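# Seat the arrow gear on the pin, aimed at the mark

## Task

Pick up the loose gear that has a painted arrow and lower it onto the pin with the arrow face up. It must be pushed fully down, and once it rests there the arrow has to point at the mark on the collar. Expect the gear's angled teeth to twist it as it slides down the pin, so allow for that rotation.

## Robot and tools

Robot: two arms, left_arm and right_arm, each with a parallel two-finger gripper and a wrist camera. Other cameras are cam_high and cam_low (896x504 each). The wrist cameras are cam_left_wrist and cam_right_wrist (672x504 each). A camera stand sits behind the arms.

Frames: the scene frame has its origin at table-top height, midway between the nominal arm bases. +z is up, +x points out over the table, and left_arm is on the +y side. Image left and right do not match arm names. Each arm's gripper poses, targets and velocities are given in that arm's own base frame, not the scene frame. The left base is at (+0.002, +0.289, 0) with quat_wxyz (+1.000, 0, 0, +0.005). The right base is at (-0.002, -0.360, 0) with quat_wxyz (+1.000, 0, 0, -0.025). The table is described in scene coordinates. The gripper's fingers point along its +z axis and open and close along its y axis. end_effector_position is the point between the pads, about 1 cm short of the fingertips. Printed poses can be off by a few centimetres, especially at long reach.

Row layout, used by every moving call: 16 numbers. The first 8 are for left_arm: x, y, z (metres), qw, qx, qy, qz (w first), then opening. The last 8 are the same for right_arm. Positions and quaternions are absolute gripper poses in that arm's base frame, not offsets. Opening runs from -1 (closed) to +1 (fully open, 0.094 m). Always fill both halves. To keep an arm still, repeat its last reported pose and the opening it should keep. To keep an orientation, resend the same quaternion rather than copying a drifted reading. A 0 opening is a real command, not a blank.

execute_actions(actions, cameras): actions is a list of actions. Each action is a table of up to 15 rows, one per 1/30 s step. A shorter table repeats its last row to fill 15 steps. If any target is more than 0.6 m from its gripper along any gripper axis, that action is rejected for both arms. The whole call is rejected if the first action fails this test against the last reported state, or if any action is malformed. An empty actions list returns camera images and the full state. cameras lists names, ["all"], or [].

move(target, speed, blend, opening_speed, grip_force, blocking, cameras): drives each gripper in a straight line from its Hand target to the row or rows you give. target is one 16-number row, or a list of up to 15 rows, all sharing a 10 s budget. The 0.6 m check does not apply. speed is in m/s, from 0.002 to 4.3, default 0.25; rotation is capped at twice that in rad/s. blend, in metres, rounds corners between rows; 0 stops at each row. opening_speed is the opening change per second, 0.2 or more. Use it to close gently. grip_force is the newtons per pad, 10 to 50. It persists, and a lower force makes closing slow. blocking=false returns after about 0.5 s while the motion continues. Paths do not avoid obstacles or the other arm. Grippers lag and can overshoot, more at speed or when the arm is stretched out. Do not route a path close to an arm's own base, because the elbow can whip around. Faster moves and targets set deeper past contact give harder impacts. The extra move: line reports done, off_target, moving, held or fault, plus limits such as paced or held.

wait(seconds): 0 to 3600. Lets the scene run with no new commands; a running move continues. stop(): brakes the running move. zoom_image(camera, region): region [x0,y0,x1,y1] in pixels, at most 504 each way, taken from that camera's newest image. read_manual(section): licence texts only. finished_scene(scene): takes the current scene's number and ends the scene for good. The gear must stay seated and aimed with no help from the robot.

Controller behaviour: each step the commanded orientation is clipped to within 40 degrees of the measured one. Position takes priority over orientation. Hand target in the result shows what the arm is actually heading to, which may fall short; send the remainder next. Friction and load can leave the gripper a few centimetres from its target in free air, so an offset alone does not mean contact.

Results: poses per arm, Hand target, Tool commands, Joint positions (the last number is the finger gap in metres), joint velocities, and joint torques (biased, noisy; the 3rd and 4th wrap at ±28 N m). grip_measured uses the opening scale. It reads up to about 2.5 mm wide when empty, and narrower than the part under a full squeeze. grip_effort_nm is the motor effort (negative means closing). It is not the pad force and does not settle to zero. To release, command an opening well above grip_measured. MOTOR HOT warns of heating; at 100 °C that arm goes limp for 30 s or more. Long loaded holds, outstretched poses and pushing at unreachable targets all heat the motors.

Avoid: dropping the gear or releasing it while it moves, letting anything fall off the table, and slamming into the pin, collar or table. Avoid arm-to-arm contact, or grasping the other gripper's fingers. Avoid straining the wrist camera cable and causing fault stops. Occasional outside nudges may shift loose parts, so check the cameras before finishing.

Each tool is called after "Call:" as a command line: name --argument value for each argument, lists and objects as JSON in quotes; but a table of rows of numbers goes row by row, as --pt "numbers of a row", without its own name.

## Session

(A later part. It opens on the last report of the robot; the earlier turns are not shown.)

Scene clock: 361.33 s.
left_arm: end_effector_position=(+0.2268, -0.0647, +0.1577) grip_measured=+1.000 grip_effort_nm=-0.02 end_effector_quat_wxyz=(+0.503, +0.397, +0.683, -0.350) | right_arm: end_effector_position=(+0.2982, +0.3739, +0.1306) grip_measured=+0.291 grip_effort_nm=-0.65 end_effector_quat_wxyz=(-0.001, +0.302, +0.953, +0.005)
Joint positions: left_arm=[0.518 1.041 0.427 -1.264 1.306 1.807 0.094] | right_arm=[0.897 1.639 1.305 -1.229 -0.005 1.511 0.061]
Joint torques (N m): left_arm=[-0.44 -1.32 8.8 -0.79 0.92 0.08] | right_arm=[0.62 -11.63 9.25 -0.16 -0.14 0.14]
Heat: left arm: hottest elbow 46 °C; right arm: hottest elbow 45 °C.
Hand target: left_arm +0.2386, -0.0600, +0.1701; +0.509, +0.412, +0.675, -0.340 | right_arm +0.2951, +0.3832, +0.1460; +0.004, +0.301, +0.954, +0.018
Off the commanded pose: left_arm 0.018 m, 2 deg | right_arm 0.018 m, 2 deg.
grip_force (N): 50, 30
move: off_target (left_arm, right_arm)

Call:
move --pt "0.2393 -0.06 0.17 0.509 0.412 0.675 -0.341 1 0.2925 0.3855 0.145 0.003 0.3007 0.9535 0.016 0.1" --pt "0.2393 -0.06 0.17 0.509 0.412 0.675 -0.341 1 0.2925 0.383 0.132 0.000 0.3007 0.9535 0.010 0.1" --speed 0.05 --cameras '["cam_right_wrist","cam_left_wrist"]'

Call:
zoom_image --camera "cam_left_wrist" --region '[310, 90, 450, 250]'

Call:
zoom_image --camera "cam_right_wrist" --region '[290, 170, 450, 290]'

Scene clock: 367.77 s.
left_arm: end_effector_position=(+0.2268, -0.0647, +0.1577) grip_measured=+1.000 grip_effort_nm=-0.02 end_effector_quat_wxyz=(+0.503, +0.397, +0.683, -0.350) | right_arm: end_effector_position=(+0.2947, +0.3756, +0.1264) grip_measured=+0.291 grip_effort_nm=-0.66 end_effector_quat_wxyz=(-0.003, +0.302, +0.953, -0.001)
Joint positions: left_arm=[0.518 1.041 0.427 -1.264 1.306 1.807 0.094] | right_arm=[0.904 1.648 1.305 -1.232 -0.006 1.518 0.061]
Joint torques (N m): left_arm=[-0.26 -1.67 8.84 -0.84 0.92 0.07] | right_arm=[0.32 -11.05 8.1 0.57 -0.15 0.12]
Heat: left arm: hottest elbow 46 °C; right arm: hottest elbow 45 °C.
Hand target: left_arm +0.2386, -0.0600, +0.1701; +0.509, +0.412, +0.675, -0.340 | right_arm +0.2924, +0.3830, +0.1320; +0.000, +0.301, +0.954, +0.010
Off the commanded pose: left_arm 0.018 m, 2 deg | right_arm 0.009 m, 1 deg.
grip_force (N): 50, 30
move: off_target (left_arm)
Images, in order (width x height): cam_left_wrist 672x504, cam_right_wrist 672x504.

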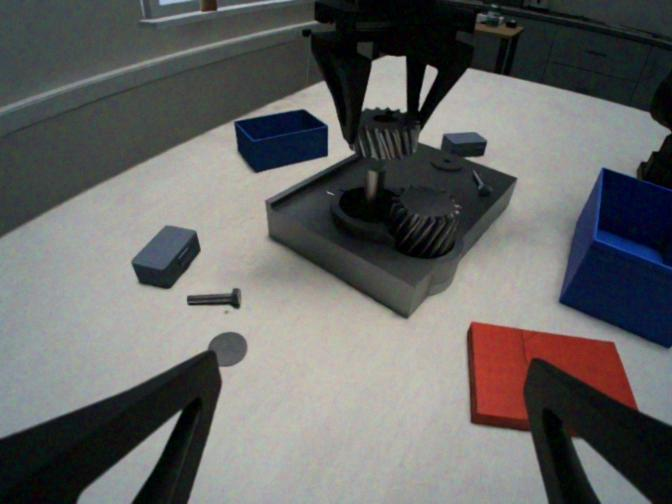

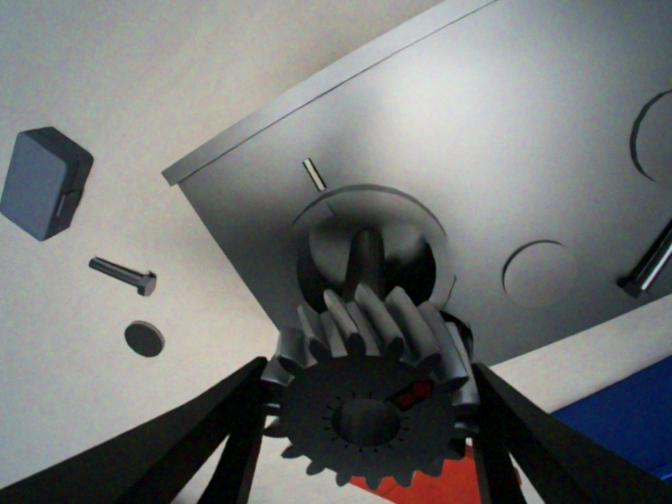

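Scaled by 3.150 from the camera's image (finer frame: 960x720).

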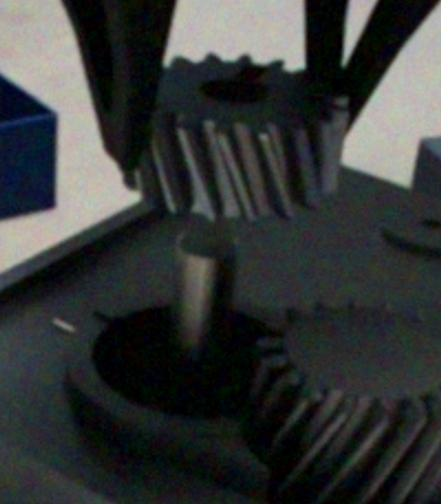

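Scaled by 3.150 from the camera's image (finer frame: 960x720).

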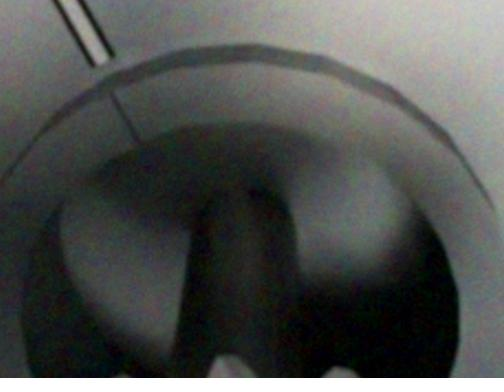

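Call:
move --pt "0.2393 -0.06 0.17 0.509 0.412 0.675 -0.341 1 0.3040 0.3745 0.129 0.000 0.3007 0.9535 0.009 0.1" --speed 0.05

Scene clock: 383.80 s.
left_arm: end_effector_position=(+0.2268, -0.0647, +0.1577) grip_measured=+1.000 grip_effort_nm=-0.02 end_effector_quat_wxyz=(+0.503, +0.397, +0.683, -0.350) | right_arm: end_effector_position=(+0.2955, +0.3767, +0.1247) grip_measured=+0.291 grip_effort_nm=-0.66 end_effector_quat_wxyz=(-0.003, +0.296, +0.955, +0.000)
Joint positions: left_arm=[0.518 1.041 0.427 -1.264 1.306 1.807 0.094] | right_arm=[0.904 1.652 1.305 -1.226 -0.006 1.505 0.061]
Joint torques (N m): left_arm=[-0.44 -1.55 8.87 -0.79 0.93 0.07] | right_arm=[-1.96 -11.05 7.91 0.55 -0.11 -0.06]
Heat: left arm: hottest elbow 46 °C; right arm: hottest elbow 45 °C.
Hand target: left_arm +0.2386, -0.0600, +0.1701; +0.509, +0.412, +0.675, -0.340 | right_arm +0.3039, +0.3745, +0.1290; +0.000, +0.301, +0.954, +0.009
Off the commanded pose: left_arm 0.018 m, 2 deg | right_arm 0.010 m, 1 deg.
grip_force (N): 50, 30
move: off_target (left_arm)

Call:
move --pt "0.2393 -0.06 0.17 0.509 0.412 0.675 -0.341 1 0.3062 0.3718 0.127 0.000 0.3007 0.9535 0.008 0.1" --pt "0.2393 -0.06 0.17 0.509 0.412 0.675 -0.341 1 0.3055 0.3712 0.119 0.000 0.3007 0.9535 0.006 0.1" --speed 0.04

Scene clock: 387.97 s.
left_arm: end_effector_position=(+0.2268, -0.0647, +0.1577) grip_measured=+1.000 grip_effort_nm=-0.02 end_effector_quat_wxyz=(+0.503, +0.397, +0.683, -0.350) | right_arm: end_effector_position=(+0.2965, +0.3727, +0.1130) grip_measured=+0.291 grip_effort_nm=-0.65 end_effector_quat_wxyz=(-0.005, +0.296, +0.955, -0.004)
Joint positions: left_arm=[0.518 1.041 0.427 -1.264 1.306 1.807 0.094] | right_arm=[0.898 1.662 1.285 -1.206 -0.006 1.498 0.061]
Joint torques (N m): left_arm=[-0.21 -1.38 8.81 -0.8 0.92 0.08] | right_arm=[-1.96 -11.28 7.99 0.47 -0.03 -0.04]
Heat: left arm: hottest elbow 46 °C; right arm: hottest elbow 45 °C.
Hand target: left_arm +0.2386, -0.0600, +0.1701; +0.509, +0.412, +0.675, -0.340 | right_arm +0.3054, +0.3711, +0.1190; +0.000, +0.301, +0.954, +0.006
Off the commanded pose: left_arm 0.018 m, 2 deg | right_arm 0.011 m, 1 deg.
grip_force (N): 50, 30
move: off_target (left_arm, right_arm)

Call:
wait --seconds 0 --cameras '["cam_right_wrist","cam_left_wrist"]'

Call:
zoom_image --camera "cam_left_wrist" --region '[310, 90, 450, 250]'

Call:
zoom_image --camera "cam_right_wrist" --region '[230, 150, 490, 450]'

Scene clock: 391.40 s.
left_arm: end_effector_position=(+0.2268, -0.0647, +0.1577) grip_measured=+1.000 grip_effort_nm=-0.02 end_effector_quat_wxyz=(+0.503, +0.397, +0.683, -0.350) | right_arm: end_effector_position=(+0.2965, +0.3727, +0.1130) grip_measured=+0.291 grip_effort_nm=-0.65 end_effector_quat_wxyz=(-0.005, +0.296, +0.955, -0.004)
Joint positions: left_arm=[0.518 1.041 0.427 -1.264 1.306 1.807 0.094] | right_arm=[0.898 1.662 1.285 -1.206 -0.006 1.498 0.061]
Joint torques (N m): left_arm=[-0.62 -1.49 8.88 -0.79 0.92 0.07] | right_arm=[-1.96 -11.22 7.97 0.5 -0.03 -0.04]
Heat: left arm: hottest elbow 46 °C; right arm: hottest elbow 44 °C.
Hand target: left_arm +0.2386, -0.0600, +0.1701; +0.509, +0.412, +0.675, -0.340 | right_arm +0.3054, +0.3710, +0.1190; +0.000, +0.301, +0.954, +0.006
Tool commands: left_gripper/opening=+1.0 right_gripper/opening=+0.1
Off the commanded pose: left_arm 0.018 m, 2 deg | right_arm 0.011 m, 1 deg.
grip_force (N): 50, 30
Images, in order (width x height): cam_left_wrist 672x504, cam_right_wrist 672x504.

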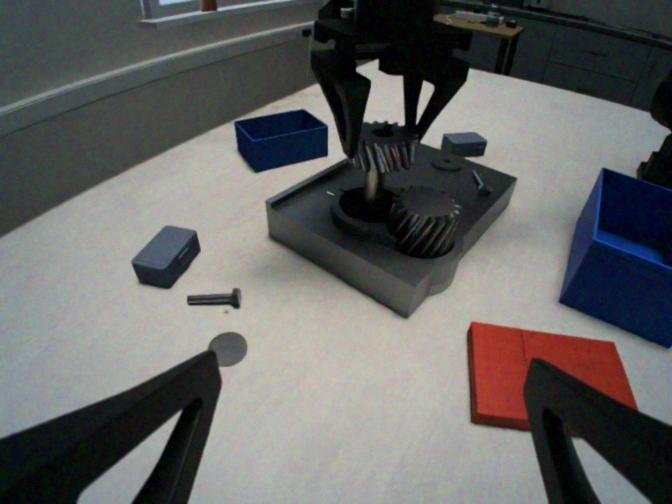

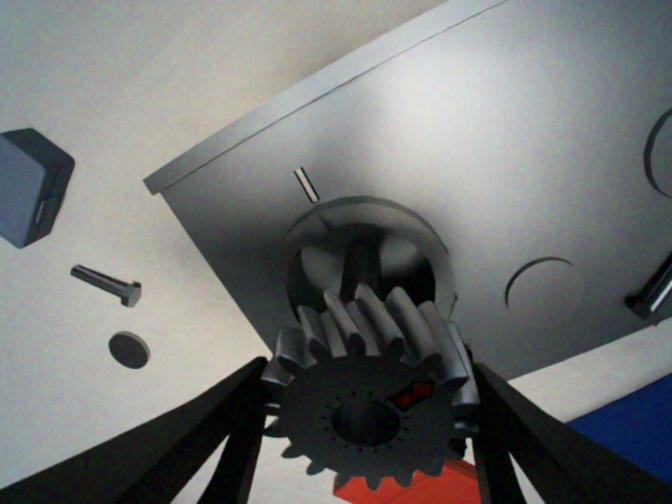

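Scaled by 3.150 from the camera's image (finer frame: 960x720).

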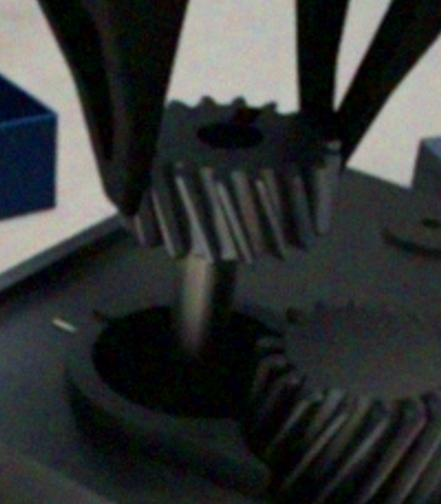

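Scaled by 1.680 from the camera's image (finer frame: 960x720).

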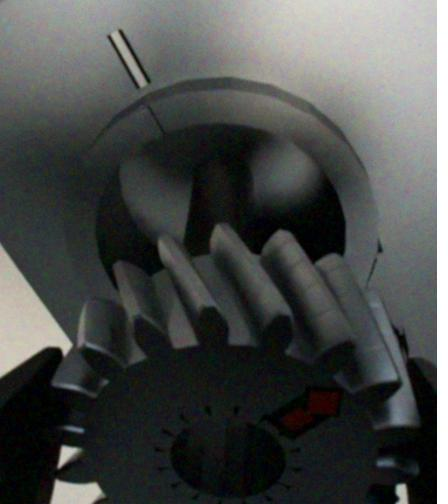

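Call:
move --pt "0.2393 -0.06 0.17 0.509 0.412 0.675 -0.341 1 0.295 0.394 0.145 0.004 0.3007 0.9535 0.014 0.1" --pt "0.2393 -0.06 0.17 0.509 0.412 0.675 -0.341 1 0.2942 0.3845 0.121 0.002 0.3007 0.9535 0.010 0.1" --speed 0.06 --cameras '["cam_right_wrist","cam_left_wrist"]'

Call:
zoom_image --camera "cam_left_wrist" --region '[310, 90, 450, 250]'

Call:
zoom_image --camera "cam_right_wrist" --region '[230, 150, 490, 450]'

Scene clock: 415.00 s.
left_arm: end_effector_position=(+0.2268, -0.0647, +0.1577) grip_measured=+1.000 grip_effort_nm=-0.02 end_effector_quat_wxyz=(+0.503, +0.397, +0.683, -0.350) | right_arm: end_effector_position=(+0.2917, +0.3774, +0.1130) grip_measured=+0.291 grip_effort_nm=-0.66 end_effector_quat_wxyz=(-0.004, +0.302, +0.953, -0.003)
Joint positions: left_arm=[0.518 1.041 0.427 -1.264 1.306 1.807 0.094] | right_arm=[0.912 1.662 1.285 -1.203 -0.006 1.525 0.061]
Joint torques (N m): left_arm=[-0.44 -1.38 8.87 -0.81 0.92 0.07] | right_arm=[-0.21 -11.16 8.44 0.49 0.01 0.05]
Heat: left arm: hottest elbow 46 °C; right arm: hottest elbow 42 °C.
Hand target: left_arm +0.2386, -0.0600, +0.1701; +0.509, +0.412, +0.675, -0.340 | right_arm +0.2942, +0.3843, +0.1211; +0.002, +0.301, +0.954, +0.010
Off the commanded pose: left_arm 0.018 m, 2 deg | right_arm 0.011 m, 2 deg.
grip_force (N): 50, 30
move: off_target (left_arm, right_arm)
Images, in order (width x height): cam_left_wrist 672x504, cam_right_wrist 672x504.

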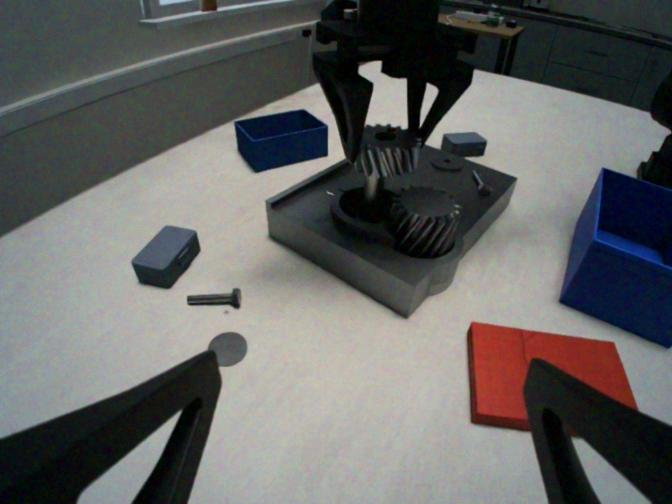

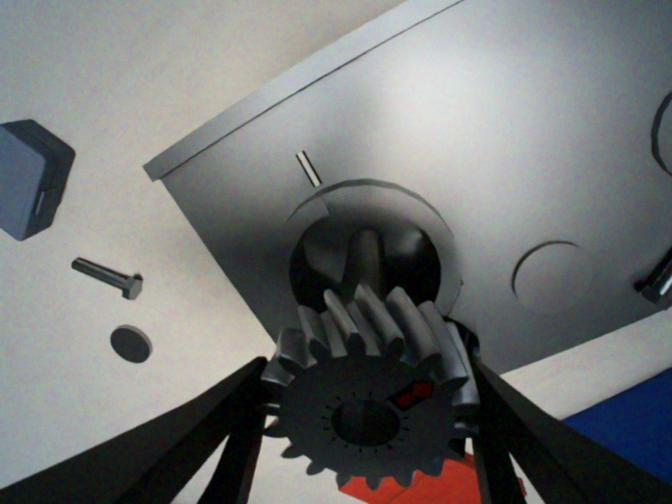

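Scaled by 3.150 from the camera's image (finer frame: 960x720).

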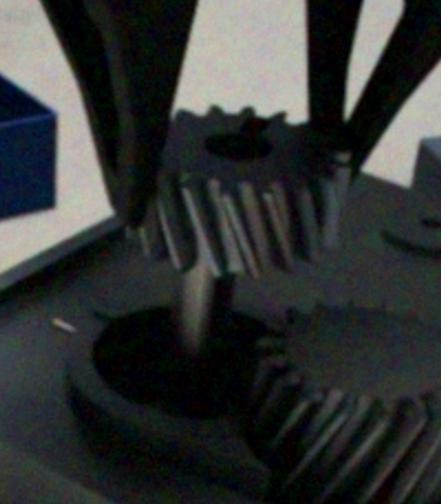

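Scaled by 1.680 from the camera's image (finer frame: 960x720).

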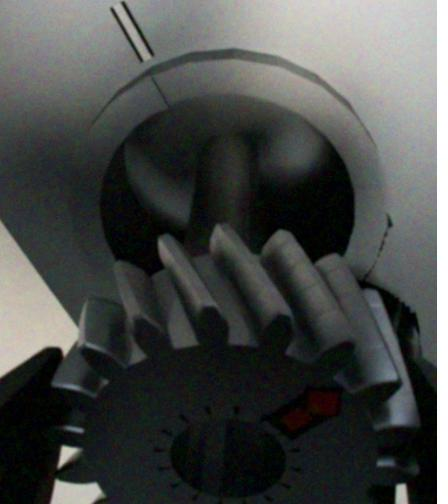

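Call:
move --pt "0.2393 -0.06 0.17 0.509 0.412 0.675 -0.341 1 0.3072 0.3790 0.122 0.002 0.3007 0.9535 0.010 0.1" --speed 0.05

Scene clock: 424.30 s.
left_arm: end_effector_position=(+0.2268, -0.0647, +0.1577) grip_measured=+1.000 grip_effort_nm=-0.02 end_effector_quat_wxyz=(+0.503, +0.397, +0.683, -0.350) | right_arm: end_effector_position=(+0.2936, +0.3758, +0.1101) grip_measured=+0.291 grip_effort_nm=-0.66 end_effector_quat_wxyz=(-0.005, +0.296, +0.955, -0.006)
Joint positions: left_arm=[0.518 1.041 0.427 -1.264 1.306 1.807 0.094] | right_arm=[0.906 1.669 1.285 -1.203 -0.006 1.507 0.061]
Joint torques (N m): left_arm=[-0.38 -1.49 8.88 -0.77 0.91 0.07] | right_arm=[-2.08 -11.22 9.31 0.29 0.02 -0.05]
Heat: left arm: hottest elbow 46 °C; right arm: hottest elbow 42 °C.
Hand target: left_arm +0.2386, -0.0600, +0.1701; +0.509, +0.412, +0.675, -0.340 | right_arm +0.3069, +0.3786, +0.1221; +0.002, +0.301, +0.954, +0.010
Off the commanded pose: left_arm 0.018 m, 2 deg | right_arm 0.018 m, 2 deg.
grip_force (N): 50, 30
move: off_target (left_arm, right_arm)

Call:
move --pt "0.2393 -0.06 0.17 0.509 0.412 0.675 -0.341 1 0.3115 0.3835 0.127 0.006 0.3007 0.9535 0.014 0.1" --speed 0.05

Scene clock: 427.80 s.
left_arm: end_effector_position=(+0.2268, -0.0647, +0.1577) grip_measured=+1.000 grip_effort_nm=-0.02 end_effector_quat_wxyz=(+0.503, +0.397, +0.683, -0.350) | right_arm: end_effector_position=(+0.2942, +0.3753, +0.1096) grip_measured=+0.291 grip_effort_nm=-0.66 end_effector_quat_wxyz=(-0.004, +0.296, +0.955, -0.007)
Joint positions: left_arm=[0.518 1.041 0.427 -1.264 1.306 1.807 0.094] | right_arm=[0.906 1.67 1.285 -1.203 -0.003 1.506 0.061]
Joint torques (N m): left_arm=[-0.32 -1.61 8.84 -0.77 0.92 0.08] | right_arm=[-1.96 -10.99 10.61 0.16 0.07 -0.05]
Heat: left arm: hottest elbow 46 °C; right arm: hottest elbow 42 °C.
Hand target: left_arm +0.2386, -0.0600, +0.1701; +0.509, +0.412, +0.675, -0.340 | right_arm +0.3110, +0.3827, +0.1272; +0.006, +0.301, +0.954, +0.014
Off the commanded pose: left_arm 0.018 m, 2 deg | right_arm 0.026 m, 3 deg.
grip_force (N): 50, 30
move: off_target (left_arm, right_arm)

Call:
move --pt "0.2393 -0.06 0.17 0.509 0.412 0.675 -0.341 1 0.3160 0.3880 0.143 0.006 0.3007 0.9535 0.014 0.1" --pt "0.2393 -0.06 0.17 0.509 0.412 0.675 -0.341 1 0.3080 0.3768 0.118 0.002 0.3007 0.9535 0.008 0.1" --speed 0.06 --cameras '["cam_right_wrist","cam_left_wrist"]'

Call:
zoom_image --camera "cam_left_wrist" --region '[310, 90, 450, 250]'

Call:
zoom_image --camera "cam_right_wrist" --region '[230, 150, 490, 450]'

Scene clock: 440.23 s.
left_arm: end_effector_position=(+0.2268, -0.0647, +0.1577) grip_measured=+1.000 grip_effort_nm=-0.02 end_effector_quat_wxyz=(+0.503, +0.397, +0.683, -0.350) | right_arm: end_effector_position=(+0.2960, +0.3748, +0.1096) grip_measured=+0.291 grip_effort_nm=-0.66 end_effector_quat_wxyz=(-0.004, +0.296, +0.955, -0.007)
Joint positions: left_arm=[0.518 1.041 0.427 -1.264 1.306 1.807 0.094] | right_arm=[0.903 1.67 1.287 -1.202 -0.002 1.503 0.061]
Joint torques (N m): left_arm=[-0.26 -1.44 8.84 -0.84 0.93 0.07] | right_arm=[-2.08 -11.05 8.75 0.51 -0.08 -0.05]
Heat: left arm: hottest elbow 46 °C; right arm: hottest elbow 43 °C.
Hand target: left_arm +0.2386, -0.0600, +0.1701; +0.509, +0.412, +0.675, -0.340 | right_arm +0.3078, +0.3765, +0.1181; +0.002, +0.301, +0.954, +0.008
Off the commanded pose: left_arm 0.018 m, 2 deg | right_arm 0.015 m, 2 deg.
grip_force (N): 50, 30
move: off_target (left_arm, right_arm)
Images, in order (width x height): cam_left_wrist 672x504, cam_right_wrist 672x504.

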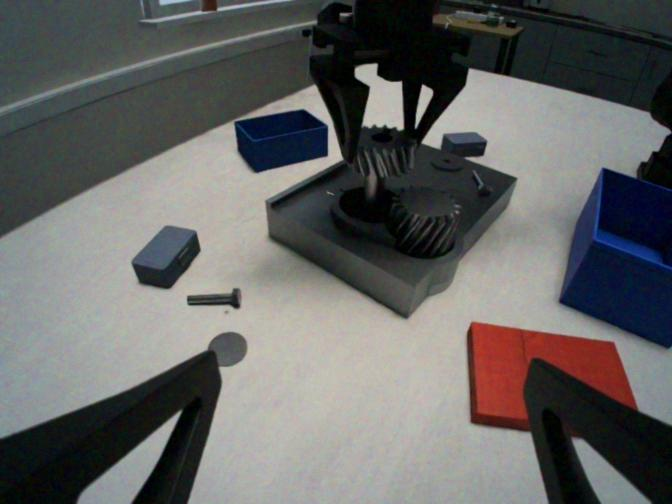

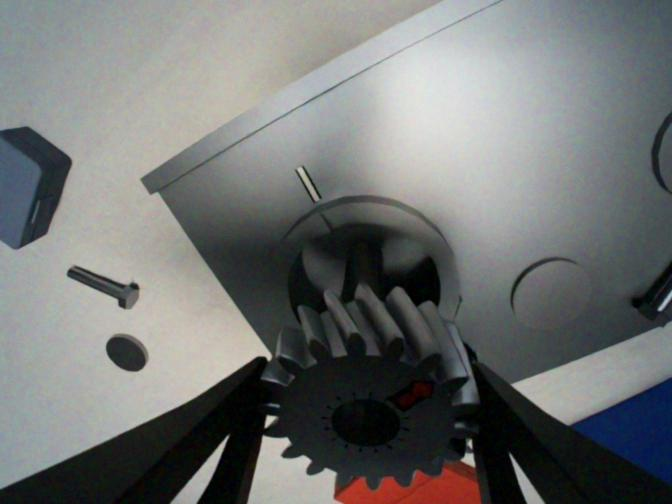

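Scaled by 3.150 from the camera's image (finer frame: 960x720).

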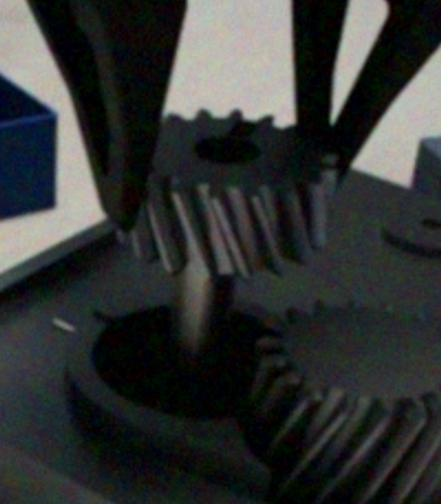

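Scaled by 1.680 from the camera's image (finer frame: 960x720).

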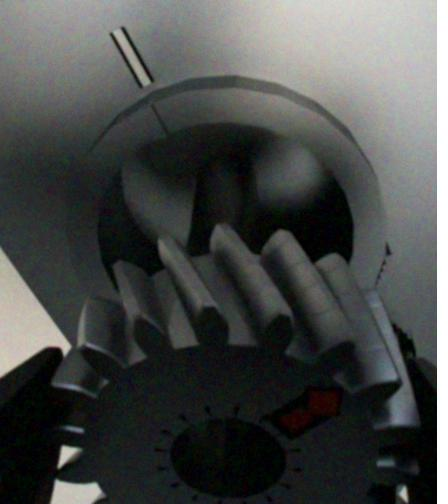

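Call:
move --pt "0.2393 -0.06 0.17 0.509 0.412 0.675 -0.341 1 0.3070 0.3840 0.118 0.002 0.3007 0.9535 0.006 0.1" --speed 0.04

Scene clock: 451.10 s.
left_arm: end_effector_position=(+0.2268, -0.0647, +0.1577) grip_measured=+1.000 grip_effort_nm=-0.02 end_effector_quat_wxyz=(+0.503, +0.397, +0.683, -0.350) | right_arm: end_effector_position=(+0.2960, +0.3748, +0.1089) grip_measured=+0.291 grip_effort_nm=-0.66 end_effector_quat_wxyz=(-0.004, +0.296, +0.955, -0.007)
Joint positions: left_arm=[0.518 1.041 0.427 -1.264 1.306 1.807 0.094] | right_arm=[0.903 1.672 1.287 -1.202 -0.002 1.503 0.061]
Joint torques (N m): left_arm=[-0.38 -1.44 8.85 -0.77 0.92 0.09] | right_arm=[-1.08 -10.29 10 0.24 -0.04 0.07]
Heat: left arm: hottest elbow 46 °C; right arm: hottest elbow 44 °C.
Hand target: left_arm +0.2386, -0.0600, +0.1701; +0.509, +0.412, +0.675, -0.340 | right_arm +0.3068, +0.3836, +0.1181; +0.002, +0.301, +0.954, +0.006
Off the commanded pose: left_arm 0.018 m, 2 deg | right_arm 0.017 m, 2 deg.
grip_force (N): 50, 30
move: off_target (left_arm, right_arm)

Call:
move --pt "0.2393 -0.06 0.17 0.509 0.412 0.675 -0.341 1 0.3085 0.3890 0.121 0.002 0.3007 0.9535 0.008 0.1" --speed 0.04

Call:
move --pt "0.2393 -0.06 0.17 0.509 0.412 0.675 -0.341 1 0.3110 0.3930 0.123 0.002 0.3007 0.9535 0.008 0.1" --speed 0.04

Scene clock: 455.67 s.
left_arm: end_effector_position=(+0.2268, -0.0647, +0.1577) grip_measured=+1.000 grip_effort_nm=-0.02 end_effector_quat_wxyz=(+0.503, +0.397, +0.683, -0.350) | right_arm: end_effector_position=(+0.2960, +0.3748, +0.1086) grip_measured=+0.291 grip_effort_nm=-0.66 end_effector_quat_wxyz=(-0.004, +0.296, +0.955, -0.008)
Joint positions: left_arm=[0.518 1.041 0.427 -1.264 1.306 1.807 0.094] | right_arm=[0.903 1.673 1.287 -1.202 -0.002 1.503 0.061]
Joint torques (N m): left_arm=[-0.38 -1.44 8.88 -0.85 0.92 0.06] | right_arm=[-0.85 -9.99 11.17 -0.02 -0.1 0.11]
Heat: left arm: hottest elbow 46 °C; right arm: hottest elbow 44 °C.
Hand target: left_arm +0.2386, -0.0600, +0.1701; +0.509, +0.412, +0.675, -0.340 | right_arm +0.3080, +0.3883, +0.1211; +0.002, +0.301, +0.954, +0.008
Off the commanded pose: left_arm 0.018 m, 2 deg | right_arm 0.023 m, 2 deg.
grip_force (N): 50, 30
move: off_target (left_arm, right_arm)

Scene clock: 456.27 s.
left_arm: end_effector_position=(+0.2268, -0.0647, +0.1577) grip_measured=+1.000 grip_effort_nm=-0.02 end_effector_quat_wxyz=(+0.503, +0.397, +0.683, -0.350) | right_arm: end_effector_position=(+0.2959, +0.3746, +0.1083) grip_measured=+0.291 grip_effort_nm=-0.65 end_effector_quat_wxyz=(-0.005, +0.296, +0.955, -0.010)
Joint positions: left_arm=[0.518 1.041 0.427 -1.264 1.306 1.807 0.094] | right_arm=[0.903 1.676 1.29 -1.207 -0.002 1.503 0.061]
Joint torques (N m): left_arm=[-0.56 -1.55 8.87 -0.84 0.93 0.06] | right_arm=[-0.79 -9.47 12.12 -0.16 -0.1 0.12]
Heat: left arm: hottest elbow 46 °C; right arm: hottest elbow 44 °C.
Hand target: left_arm +0.2386, -0.0600, +0.1701; +0.509, +0.412, +0.675, -0.340 | right_arm +0.3102, +0.3919, +0.1232; +0.002, +0.301, +0.954, +0.008
Off the commanded pose: left_arm 0.018 m, 2 deg | right_arm 0.028 m, 2 deg.
grip_force (N): 50, 30
move: off_target (left_arm, right_arm)

Call:
move --pt "0.2393 -0.06 0.17 0.509 0.412 0.675 -0.341 1 0.3122 0.3965 0.126 0.008 0.3007 0.9535 0.016 0.1" --speed 0.04

Scene clock: 459.17 s.
left_arm: end_effector_position=(+0.2268, -0.0647, +0.1577) grip_measured=+1.000 grip_effort_nm=-0.02 end_effector_quat_wxyz=(+0.503, +0.397, +0.683, -0.350) | right_arm: end_effector_position=(+0.2959, +0.3746, +0.1083) grip_measured=+0.291 grip_effort_nm=-0.66 end_effector_quat_wxyz=(-0.005, +0.296, +0.955, -0.010)
Joint positions: left_arm=[0.518 1.041 0.427 -1.264 1.306 1.807 0.094] | right_arm=[0.903 1.676 1.29 -1.207 -0.001 1.503 0.061]
Joint torques (N m): left_arm=[-0.26 -1.49 8.88 -0.8 0.91 0.1] | right_arm=[-0.5 -9.99 12.15 0.35 0.1 0.16]
Heat: left arm: hottest elbow 46 °C; right arm: hottest elbow 44 °C.
Hand target: left_arm +0.2386, -0.0600, +0.1701; +0.509, +0.412, +0.675, -0.340 | right_arm +0.3112, +0.3952, +0.1265; +0.008, +0.301, +0.954, +0.016
Off the commanded pose: left_arm 0.018 m, 2 deg | right_arm 0.033 m, 3 deg.
grip_force (N): 50, 30
move: off_target (left_arm, right_arm)

Call:
move --pt "0.2393 -0.06 0.17 0.509 0.412 0.675 -0.341 1 0.3160 0.4080 0.155 0.008 0.3007 0.9535 0.014 0.1" --pt "0.2393 -0.06 0.17 0.509 0.412 0.675 -0.341 1 0.3075 0.3830 0.127 0.003 0.3007 0.9535 0.010 0.1" --speed 0.06

Scene clock: 467.50 s.
left_arm: end_effector_position=(+0.2268, -0.0647, +0.1577) grip_measured=+1.000 grip_effort_nm=-0.02 end_effector_quat_wxyz=(+0.503, +0.397, +0.683, -0.350) | right_arm: end_effector_position=(+0.3015, +0.3812, +0.1102) grip_measured=+0.291 grip_effort_nm=-0.65 end_effector_quat_wxyz=(-0.004, +0.300, +0.954, -0.011)
Joint positions: left_arm=[0.518 1.041 0.427 -1.264 1.306 1.807 0.094] | right_arm=[0.903 1.696 1.322 -1.221 0 1.512 0.061]
Joint torques (N m): left_arm=[-0.38 -1.44 8.83 -0.9 0.92 0.07] | right_arm=[-1.26 -13.22 8.03 0.47 -0.14 -0.05]
Heat: left arm: hottest elbow 46 °C; right arm: hottest elbow 45 °C.
Hand target: left_arm +0.2386, -0.0600, +0.1701; +0.509, +0.412, +0.675, -0.340 | right_arm +0.3073, +0.3828, +0.1269; +0.003, +0.301, +0.954, +0.010
Off the commanded pose: left_arm 0.018 m, 2 deg | right_arm 0.018 m, 3 deg.
grip_force (N): 50, 30
move: off_target (left_arm, right_arm)

Call:
move --pt "0.2393 -0.06 0.17 0.509 0.412 0.675 -0.341 1 0.3030 0.3775 0.126 0.005 0.3007 0.9535 0.018 0.1" --speed 0.04

Scene clock: 478.00 s.
left_arm: end_effector_position=(+0.2268, -0.0647, +0.1577) grip_measured=+1.000 grip_effort_nm=-0.02 end_effector_quat_wxyz=(+0.503, +0.397, +0.683, -0.350) | right_arm: end_effector_position=(+0.2978, +0.3773, +0.1068) grip_measured=+0.291 grip_effort_nm=-0.65 end_effector_quat_wxyz=(-0.003, +0.300, +0.954, -0.005)
Joint positions: left_arm=[0.518 1.041 0.427 -1.264 1.306 1.807 0.094] | right_arm=[0.903 1.679 1.29 -1.193 -0.003 1.511 0.061]
Joint torques (N m): left_arm=[-0.5 -1.26 8.84 -0.81 0.91 0.06] | right_arm=[-1.38 -13.51 7.71 0.46 -0.11 -0.05]
Heat: left arm: hottest elbow 46 °C; right arm: hottest elbow 45 °C.
Hand target: left_arm +0.2386, -0.0600, +0.1701; +0.509, +0.412, +0.675, -0.340 | right_arm +0.3029, +0.3774, +0.1258; +0.005, +0.301, +0.954, +0.018
Off the commanded pose: left_arm 0.018 m, 2 deg | right_arm 0.020 m, 3 deg.
grip_force (N): 50, 30
move: off_target (left_arm, right_arm)

Call:
move --pt "0.2393 -0.06 0.17 0.509 0.412 0.675 -0.341 1 0.2935 0.3830 0.126 0.005 0.3007 0.9535 0.018 0.1" --speed 0.04 --cameras '["cam_right_wrist","cam_left_wrist"]'

Call:
zoom_image --camera "cam_left_wrist" --region '[310, 90, 450, 250]'

Call:
zoom_image --camera "cam_right_wrist" --region '[230, 150, 490, 450]'

Scene clock: 486.00 s.
left_arm: end_effector_position=(+0.2268, -0.0647, +0.1577) grip_measured=+1.000 grip_effort_nm=-0.02 end_effector_quat_wxyz=(+0.503, +0.397, +0.683, -0.350) | right_arm: end_effector_position=(+0.2976, +0.3772, +0.1058) grip_measured=+0.291 grip_effort_nm=-0.66 end_effector_quat_wxyz=(-0.003, +0.301, +0.954, -0.004)
Joint positions: left_arm=[0.518 1.041 0.427 -1.264 1.306 1.807 0.094] | right_arm=[0.903 1.678 1.286 -1.189 -0.003 1.514 0.061]
Joint torques (N m): left_arm=[-0.38 -1.49 8.88 -0.88 0.93 0.08] | right_arm=[0.44 -13.68 7.58 0.34 -0.1 0.15]
Heat: left arm: hottest elbow 46 °C; right arm: hottest elbow 44 °C.
Hand target: left_arm +0.2386, -0.0600, +0.1701; +0.509, +0.412, +0.675, -0.340 | right_arm +0.2935, +0.3827, +0.1256; +0.005, +0.301, +0.954, +0.018
Off the commanded pose: left_arm 0.018 m, 2 deg | right_arm 0.021 m, 3 deg.
grip_force (N): 50, 30
move: off_target (left_arm, right_arm)
Images, in order (width x height): cam_left_wrist 672x504, cam_right_wrist 672x504.

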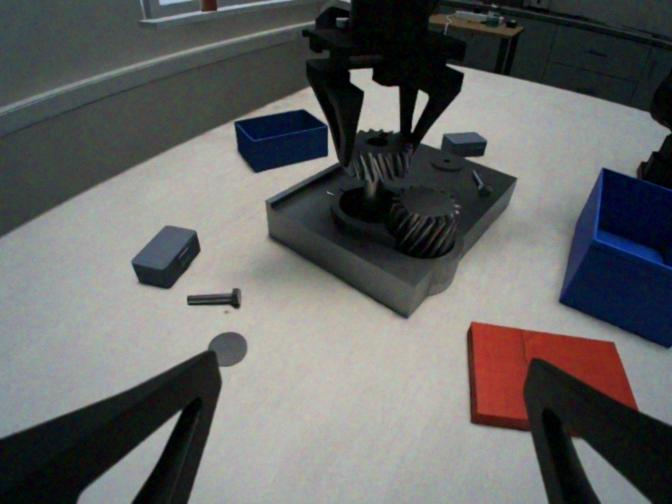

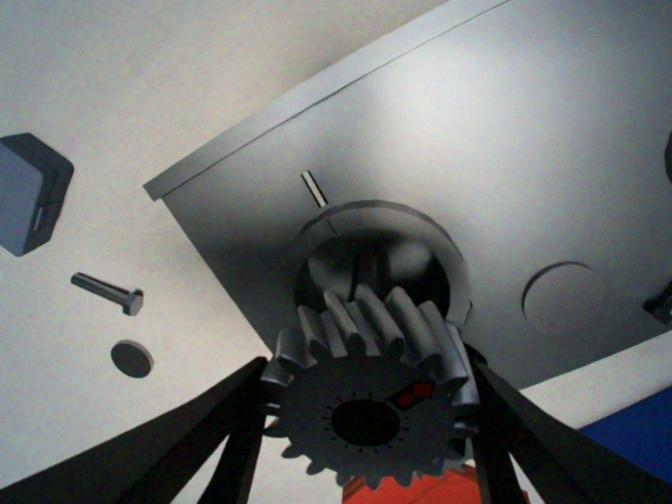

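Scaled by 3.150 from the camera's image (finer frame: 960x720).

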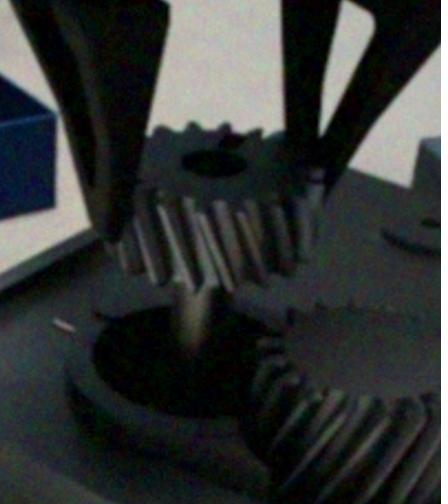

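Scaled by 1.680 from the camera's image (finer frame: 960x720).

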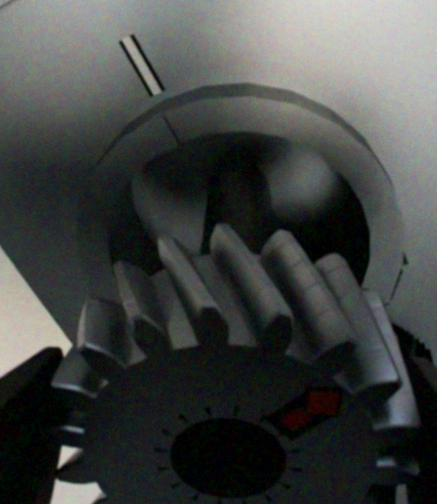

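Call:
move --pt "0.2393 -0.06 0.17 0.509 0.412 0.675 -0.341 1 0.2918 0.3815 0.120 0.004 0.3007 0.9535 0.017 0.1" --speed 0.04

Scene clock: 495.83 s.
left_arm: end_effector_position=(+0.2268, -0.0647, +0.1577) grip_measured=+1.000 grip_effort_nm=-0.02 end_effector_quat_wxyz=(+0.503, +0.397, +0.683, -0.350) | right_arm: end_effector_position=(+0.2973, +0.3768, +0.1030) grip_measured=+0.291 grip_effort_nm=-0.66 end_effector_quat_wxyz=(-0.002, +0.302, +0.953, -0.001)
Joint positions: left_arm=[0.518 1.041 0.427 -1.264 1.306 1.807 0.094] | right_arm=[0.903 1.677 1.276 -1.175 -0.003 1.515 0.061]
Joint torques (N m): left_arm=[-0.44 -1.49 8.81 -0.81 0.9 0.07] | right_arm=[0.44 -13.33 7.27 0.29 -0.14 0.15]
Heat: left arm: hottest elbow 46 °C; right arm: hottest elbow 44 °C.
Hand target: left_arm +0.2386, -0.0600, +0.1701; +0.509, +0.412, +0.675, -0.340 | right_arm +0.2919, +0.3813, +0.1195; +0.004, +0.301, +0.954, +0.017
Off the commanded pose: left_arm 0.018 m, 2 deg | right_arm 0.018 m, 2 deg.
grip_force (N): 50, 30
move: off_target (left_arm, right_arm)

Call:
move --pt "0.2393 -0.06 0.17 0.509 0.412 0.675 -0.341 1 0.2885 0.3815 0.112 0.001 0.3007 0.9535 0.013 0.1" --speed 0.04

Scene clock: 499.53 s.
left_arm: end_effector_position=(+0.2268, -0.0647, +0.1577) grip_measured=+1.000 grip_effort_nm=-0.02 end_effector_quat_wxyz=(+0.503, +0.397, +0.683, -0.350) | right_arm: end_effector_position=(+0.2965, +0.3774, +0.1014) grip_measured=+0.291 grip_effort_nm=-0.65 end_effector_quat_wxyz=(-0.003, +0.303, +0.953, +0.001)
Joint positions: left_arm=[0.518 1.041 0.427 -1.264 1.306 1.807 0.094] | right_arm=[0.904 1.675 1.27 -1.165 -0.006 1.519 0.061]
Joint torques (N m): left_arm=[-0.38 -1.49 8.92 -0.83 0.92 0.09] | right_arm=[0.67 -12.75 6.93 0.35 -0.16 0.15]
Heat: left arm: hottest elbow 46 °C; right arm: hottest elbow 44 °C.
Hand target: left_arm +0.2386, -0.0600, +0.1701; +0.509, +0.412, +0.675, -0.340 | right_arm +0.2886, +0.3814, +0.1117; +0.001, +0.301, +0.954, +0.013
Off the commanded pose: left_arm 0.018 m, 2 deg | right_arm 0.014 m, 1 deg.
grip_force (N): 50, 30
move: off_target (left_arm, right_arm)

Call:
move --pt "0.2393 -0.06 0.17 0.509 0.412 0.675 -0.341 1 0.2880 0.3780 0.107 0.001 0.3007 0.9535 0.011 0.1" --speed 0.03 --cameras '["cam_right_wrist","cam_left_wrist"]'

Call:
zoom_image --camera "cam_left_wrist" --region '[310, 90, 450, 250]'

Call:
zoom_image --camera "cam_right_wrist" --region '[230, 150, 490, 450]'

Scene clock: 505.23 s.
left_arm: end_effector_position=(+0.2268, -0.0647, +0.1577) grip_measured=+1.000 grip_effort_nm=-0.02 end_effector_quat_wxyz=(+0.503, +0.397, +0.683, -0.350) | right_arm: end_effector_position=(+0.2956, +0.3763, +0.0963) grip_measured=+0.291 grip_effort_nm=-0.65 end_effector_quat_wxyz=(-0.002, +0.303, +0.953, +0.003)
Joint positions: left_arm=[0.518 1.041 0.427 -1.264 1.306 1.807 0.094] | right_arm=[0.904 1.675 1.254 -1.146 -0.006 1.519 0.061]
Joint torques (N m): left_arm=[-0.26 -1.32 8.85 -0.77 0.9 0.08] | right_arm=[0.5 -12.63 6.95 0.01 -0.11 0.12]
Heat: left arm: hottest elbow 46 °C; right arm: hottest elbow 44 °C.
Hand target: left_arm +0.2386, -0.0600, +0.1701; +0.509, +0.412, +0.675, -0.340 | right_arm +0.2881, +0.3779, +0.1066; +0.001, +0.301, +0.954, +0.011
Off the commanded pose: left_arm 0.018 m, 2 deg | right_arm 0.013 m, 1 deg.
grip_force (N): 50, 30
move: off_target (left_arm, right_arm)
Images, in order (width x height): cam_left_wrist 672x504, cam_right_wrist 672x504.

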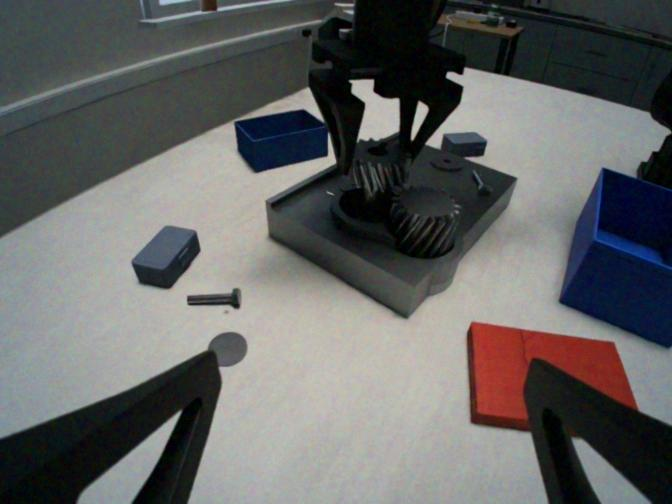

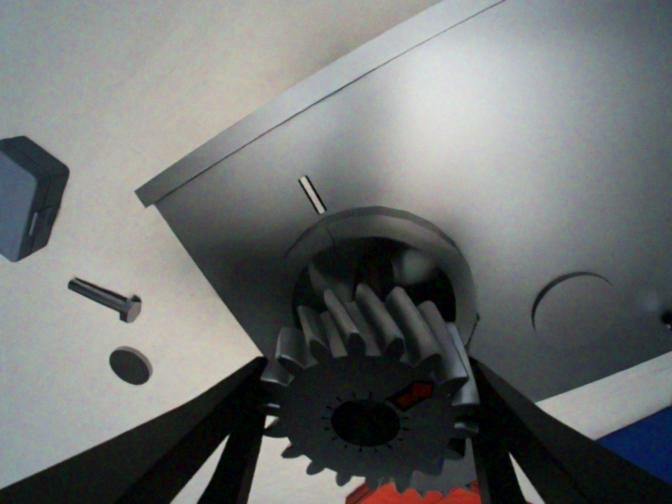

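Scaled by 3.150 from the camera's image (finer frame: 960x720).

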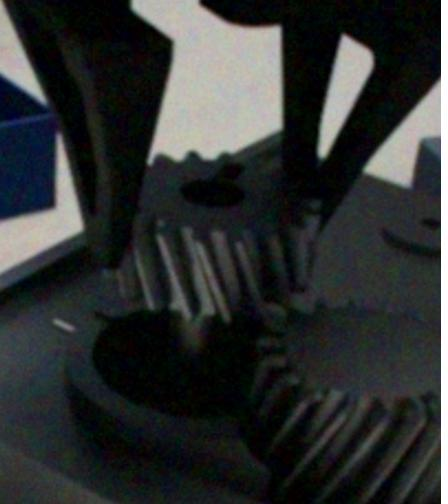

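Scaled by 1.680 from the camera's image (finer frame: 960x720).

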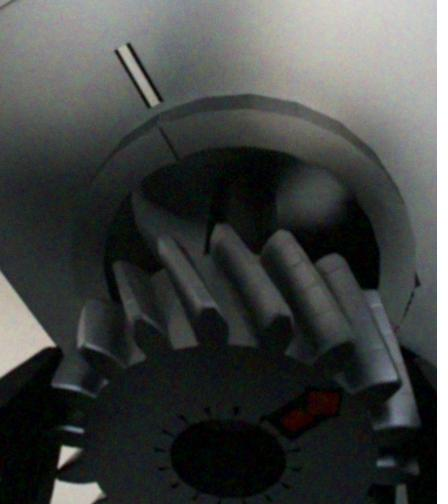

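Call:
move --pt "0.2393 -0.06 0.17 0.509 0.412 0.675 -0.341 1 0.2880 0.3775 0.099 0.001 0.3007 0.9535 0.010 0.1" --speed 0.03

Call:
move --pt "0.2393 -0.06 0.17 0.509 0.412 0.675 -0.341 1 0.2880 0.3772 0.093 0.001 0.3007 0.9535 0.009 0.1" --speed 0.03 --cameras '["cam_left_wrist","cam_right_wrist"]'

Call:
zoom_image --camera "cam_left_wrist" --region '[330, 120, 480, 280]'

Scene clock: 516.77 s.
left_arm: end_effector_position=(+0.2268, -0.0647, +0.1577) grip_measured=+1.000 grip_effort_nm=-0.02 end_effector_quat_wxyz=(+0.503, +0.397, +0.683, -0.350) | right_arm: end_effector_position=(+0.2956, +0.3763, +0.0926) grip_measured=+0.291 grip_effort_nm=-0.66 end_effector_quat_wxyz=(-0.001, +0.303, +0.953, +0.006)
Joint positions: left_arm=[0.518 1.041 0.427 -1.264 1.306 1.807 0.094] | right_arm=[0.904 1.675 1.244 -1.128 -0.006 1.519 0.061]
Joint torques (N m): left_arm=[-0.26 -1.32 8.85 -0.84 0.91 0.08] | right_arm=[0.44 -12.04 6.84 0.06 -0.08 0.11]
Heat: left arm: hottest elbow 46 °C; right arm: hottest elbow 44 °C.
Hand target: left_arm +0.2386, -0.0600, +0.1701; +0.509, +0.412, +0.675, -0.340 | right_arm +0.2881, +0.3775, +0.0988; +0.001, +0.301, +0.954, +0.010
Off the commanded pose: left_arm 0.018 m, 2 deg | right_arm 0.010 m, 1 deg.
grip_force (N): 50, 30
move: off_target (left_arm)

Scene clock: 517.33 s.
left_arm: end_effector_position=(+0.2268, -0.0647, +0.1577) grip_measured=+1.000 grip_effort_nm=-0.02 end_effector_quat_wxyz=(+0.503, +0.397, +0.683, -0.350) | right_arm: end_effector_position=(+0.2961, +0.3768, +0.0918) grip_measured=+0.291 grip_effort_nm=-0.65 end_effector_quat_wxyz=(+0.000, +0.303, +0.953, +0.008)
Joint positions: left_arm=[0.518 1.041 0.427 -1.264 1.306 1.807 0.094] | right_arm=[0.904 1.675 1.241 -1.122 -0.006 1.519 0.061]
Joint torques (N m): left_arm=[-0.62 -1.38 8.87 -0.77 0.93 0.07] | right_arm=[0.44 -11.58 6.45 0.31 -0.05 0.11]
Heat: left arm: hottest elbow 46 °C; right arm: hottest elbow 44 °C.
Hand target: left_arm +0.2386, -0.0600, +0.1701; +0.509, +0.412, +0.675, -0.340 | right_arm +0.2881, +0.3771, +0.0929; +0.001, +0.301, +0.954, +0.009
Off the commanded pose: left_arm 0.018 m, 2 deg | right_arm 0.008 m, 0 deg.
grip_force (N): 50, 30
move: off_target (left_arm)

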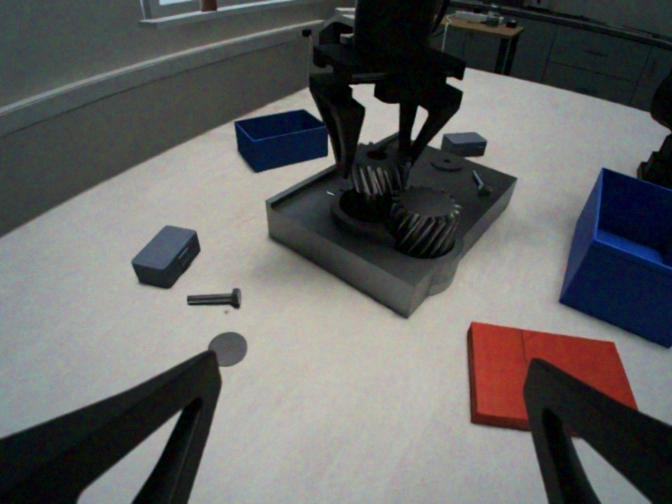

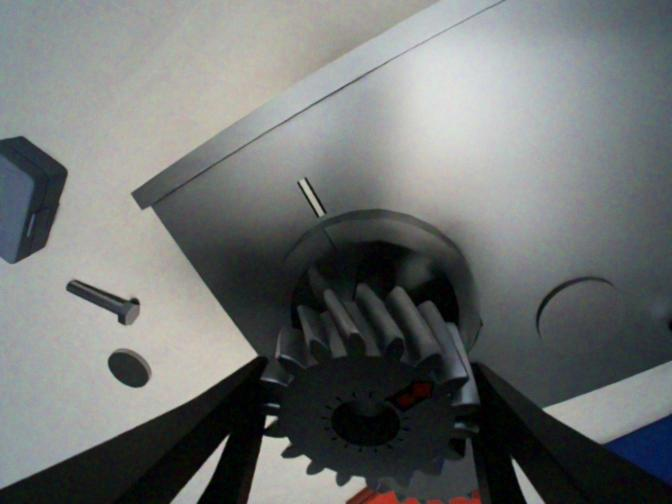

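Scaled by 3.150 from the camera's image (finer frame: 960x720).

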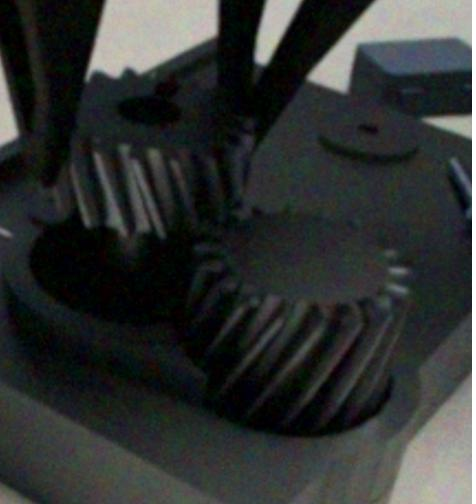

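Call:
move --pt "0.2393 -0.06 0.17 0.509 0.412 0.675 -0.341 1 0.2890 0.3790 0.116 0.002 0.3007 0.9535 0.010 0.1" --speed 0.05

Scene clock: 524.83 s.
left_arm: end_effector_position=(+0.2268, -0.0647, +0.1577) grip_measured=+1.000 grip_effort_nm=-0.02 end_effector_quat_wxyz=(+0.503, +0.397, +0.683, -0.350) | right_arm: end_effector_position=(+0.2950, +0.3755, +0.0918) grip_measured=+0.291 grip_effort_nm=-0.66 end_effector_quat_wxyz=(-0.001, +0.303, +0.953, +0.005)
Joint positions: left_arm=[0.518 1.041 0.427 -1.264 1.306 1.807 0.094] | right_arm=[0.904 1.675 1.241 -1.128 -0.006 1.519 0.061]
Joint torques (N m): left_arm=[-0.32 -1.55 8.9 -0.79 0.91 0.08] | right_arm=[0.5 -12.92 9.07 -1.48 -0.01 0.12]
Heat: left arm: hottest elbow 46 °C; right arm: hottest elbow 43 °C.
Hand target: left_arm +0.2386, -0.0600, +0.1701; +0.509, +0.412, +0.675, -0.340 | right_arm +0.2890, +0.3787, +0.1152; +0.002, +0.301, +0.954, +0.010
Off the commanded pose: left_arm 0.018 m, 2 deg | right_arm 0.025 m, 1 deg.
grip_force (N): 50, 30
move: off_target (left_arm, right_arm)

Lift more.

Call:
move --pt "0.2393 -0.06 0.17 0.509 0.412 0.675 -0.341 1 0.2890 0.3800 0.124 0.002 0.3007 0.9535 0.010 0.1" --speed 0.05

Scene clock: 528.63 s.
left_arm: end_effector_position=(+0.2268, -0.0647, +0.1577) grip_measured=+1.000 grip_effort_nm=-0.02 end_effector_quat_wxyz=(+0.503, +0.397, +0.683, -0.350) | right_arm: end_effector_position=(+0.2948, +0.3752, +0.0920) grip_measured=+0.291 grip_effort_nm=-0.66 end_effector_quat_wxyz=(-0.001, +0.303, +0.953, +0.004)
Joint positions: left_arm=[0.518 1.041 0.427 -1.264 1.306 1.807 0.094] | right_arm=[0.904 1.675 1.242 -1.131 -0.006 1.519 0.061]
Joint torques (N m): left_arm=[-0.15 -1.38 8.94 -0.84 0.92 0.07] | right_arm=[0.56 -13.39 10 -2.14 -0.01 0.13]
Heat: left arm: hottest elbow 46 °C; right arm: hottest elbow 43 °C.
Hand target: left_arm +0.2386, -0.0600, +0.1701; +0.509, +0.412, +0.675, -0.340 | right_arm +0.2890, +0.3796, +0.1229; +0.002, +0.301, +0.954, +0.011
Off the commanded pose: left_arm 0.018 m, 2 deg | right_arm 0.033 m, 1 deg.
grip_force (N): 50, 30
move: off_target (left_arm, right_arm)

Call:
move --pt "0.2393 -0.06 0.17 0.509 0.412 0.675 -0.341 1 0.2890 0.3800 0.131 0.002 0.3007 0.9535 0.010 0.1" --pt "0.2393 -0.06 0.17 0.509 0.412 0.675 -0.341 1 0.2890 0.3800 0.131 0.002 0.1478 0.989 0.010 0.1" --speed '[0.05,0.2]' --cameras '["cam_left_wrist"]'

Call:
zoom_image --camera "cam_left_wrist" --region '[330, 120, 480, 280]'

Scene clock: 535.93 s.
left_arm: end_effector_position=(+0.2268, -0.0647, +0.1577) grip_measured=+1.000 grip_effort_nm=-0.02 end_effector_quat_wxyz=(+0.503, +0.397, +0.683, -0.350) | right_arm: end_effector_position=(+0.2950, +0.3756, +0.0975) grip_measured=+0.291 grip_effort_nm=-0.65 end_effector_quat_wxyz=(-0.002, +0.160, +0.987, +0.003)
Joint positions: left_arm=[0.518 1.041 0.427 -1.264 1.306 1.807 0.094] | right_arm=[0.904 1.672 1.254 -1.149 -0.006 1.226 0.061]
Joint torques (N m): left_arm=[-0.44 -1.32 8.87 -0.76 0.92 0.09] | right_arm=[0.5 -13.63 10.1 -2.14 -0.11 -0.09]
Heat: left arm: hottest elbow 46 °C; right arm: hottest elbow 44 °C.
Hand target: left_arm +0.2386, -0.0600, +0.1701; +0.509, +0.412, +0.675, -0.340 | right_arm +0.2890, +0.3796, +0.1299; +0.002, +0.148, +0.989, +0.011
Off the commanded pose: left_arm 0.018 m, 2 deg | right_arm 0.034 m, 2 deg.
grip_force (N): 50, 30
move: off_target (left_arm, right_arm)

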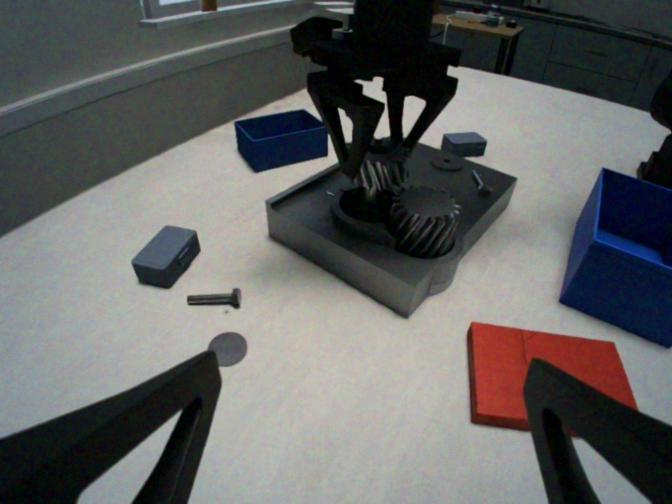

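Scaled by 3.150 from the camera's image (finer frame: 960x720).

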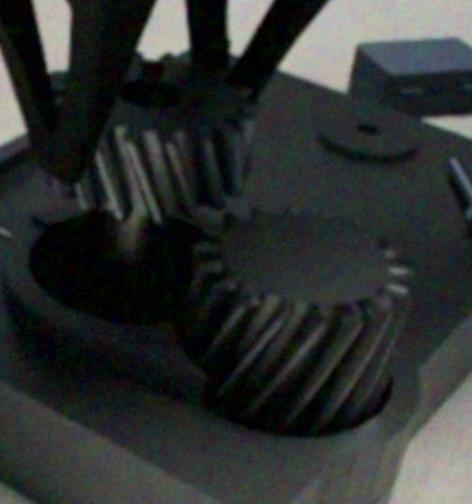

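Call:
move --pt "0.2393 -0.06 0.17 0.509 0.412 0.675 -0.341 1 0.2885 0.3775 0.095 0.001 0.1478 0.989 0.009 0.1" --speed 0.04

Call:
move --pt "0.2393 -0.06 0.17 0.509 0.412 0.675 -0.341 1 0.2885 0.3770 0.086 0.001 0.1478 0.989 0.008 0.1" --speed 0.03

Scene clock: 543.17 s.
left_arm: end_effector_position=(+0.2268, -0.0647, +0.1577) grip_measured=+1.000 grip_effort_nm=-0.02 end_effector_quat_wxyz=(+0.503, +0.397, +0.683, -0.350) | right_arm: end_effector_position=(+0.2958, +0.3765, +0.0936) grip_measured=+0.290 grip_effort_nm=-0.65 end_effector_quat_wxyz=(+0.001, +0.158, +0.987, +0.009)
Joint positions: left_arm=[0.518 1.041 0.427 -1.264 1.306 1.807 0.094] | right_arm=[0.904 1.672 1.242 -1.125 -0.006 1.22 0.061]
Joint torques (N m): left_arm=[-0.32 -1.2 8.91 -0.83 0.93 0.08] | right_arm=[0.32 -11.4 6.79 0.24 -0.13 -0.06]
Heat: left arm: hottest elbow 46 °C; right arm: hottest elbow 45 °C.
Hand target: left_arm +0.2386, -0.0600, +0.1701; +0.509, +0.412, +0.675, -0.340 | right_arm +0.2886, +0.3774, +0.0950; +0.001, +0.148, +0.989, +0.009
Off the commanded pose: left_arm 0.018 m, 2 deg | right_arm 0.007 m, 1 deg.
grip_force (N): 50, 30
move: off_target (left_arm)

Scene clock: 543.70 s.
left_arm: end_effector_position=(+0.2268, -0.0647, +0.1577) grip_measured=+1.000 grip_effort_nm=-0.02 end_effector_quat_wxyz=(+0.503, +0.397, +0.683, -0.350) | right_arm: end_effector_position=(+0.2963, +0.3772, +0.0925) grip_measured=+0.290 grip_effort_nm=-0.66 end_effector_quat_wxyz=(+0.003, +0.157, +0.987, +0.011)
Joint positions: left_arm=[0.518 1.041 0.427 -1.264 1.306 1.807 0.094] | right_arm=[0.904 1.672 1.239 -1.117 -0.006 1.22 0.061]
Joint torques (N m): left_arm=[-0.26 -1.38 8.84 -0.83 0.93 0.08] | right_arm=[0.21 -10.64 6.09 0.69 -0.1 -0.06]
Heat: left arm: hottest elbow 46 °C; right arm: hottest elbow 45 °C.
Hand target: left_arm +0.2386, -0.0600, +0.1701; +0.509, +0.412, +0.675, -0.340 | right_arm +0.2886, +0.3769, +0.0862; +0.001, +0.148, +0.989, +0.008
Off the commanded pose: left_arm 0.018 m, 2 deg | right_arm 0.010 m, 1 deg.
grip_force (N): 50, 30
move: off_target (left_arm)


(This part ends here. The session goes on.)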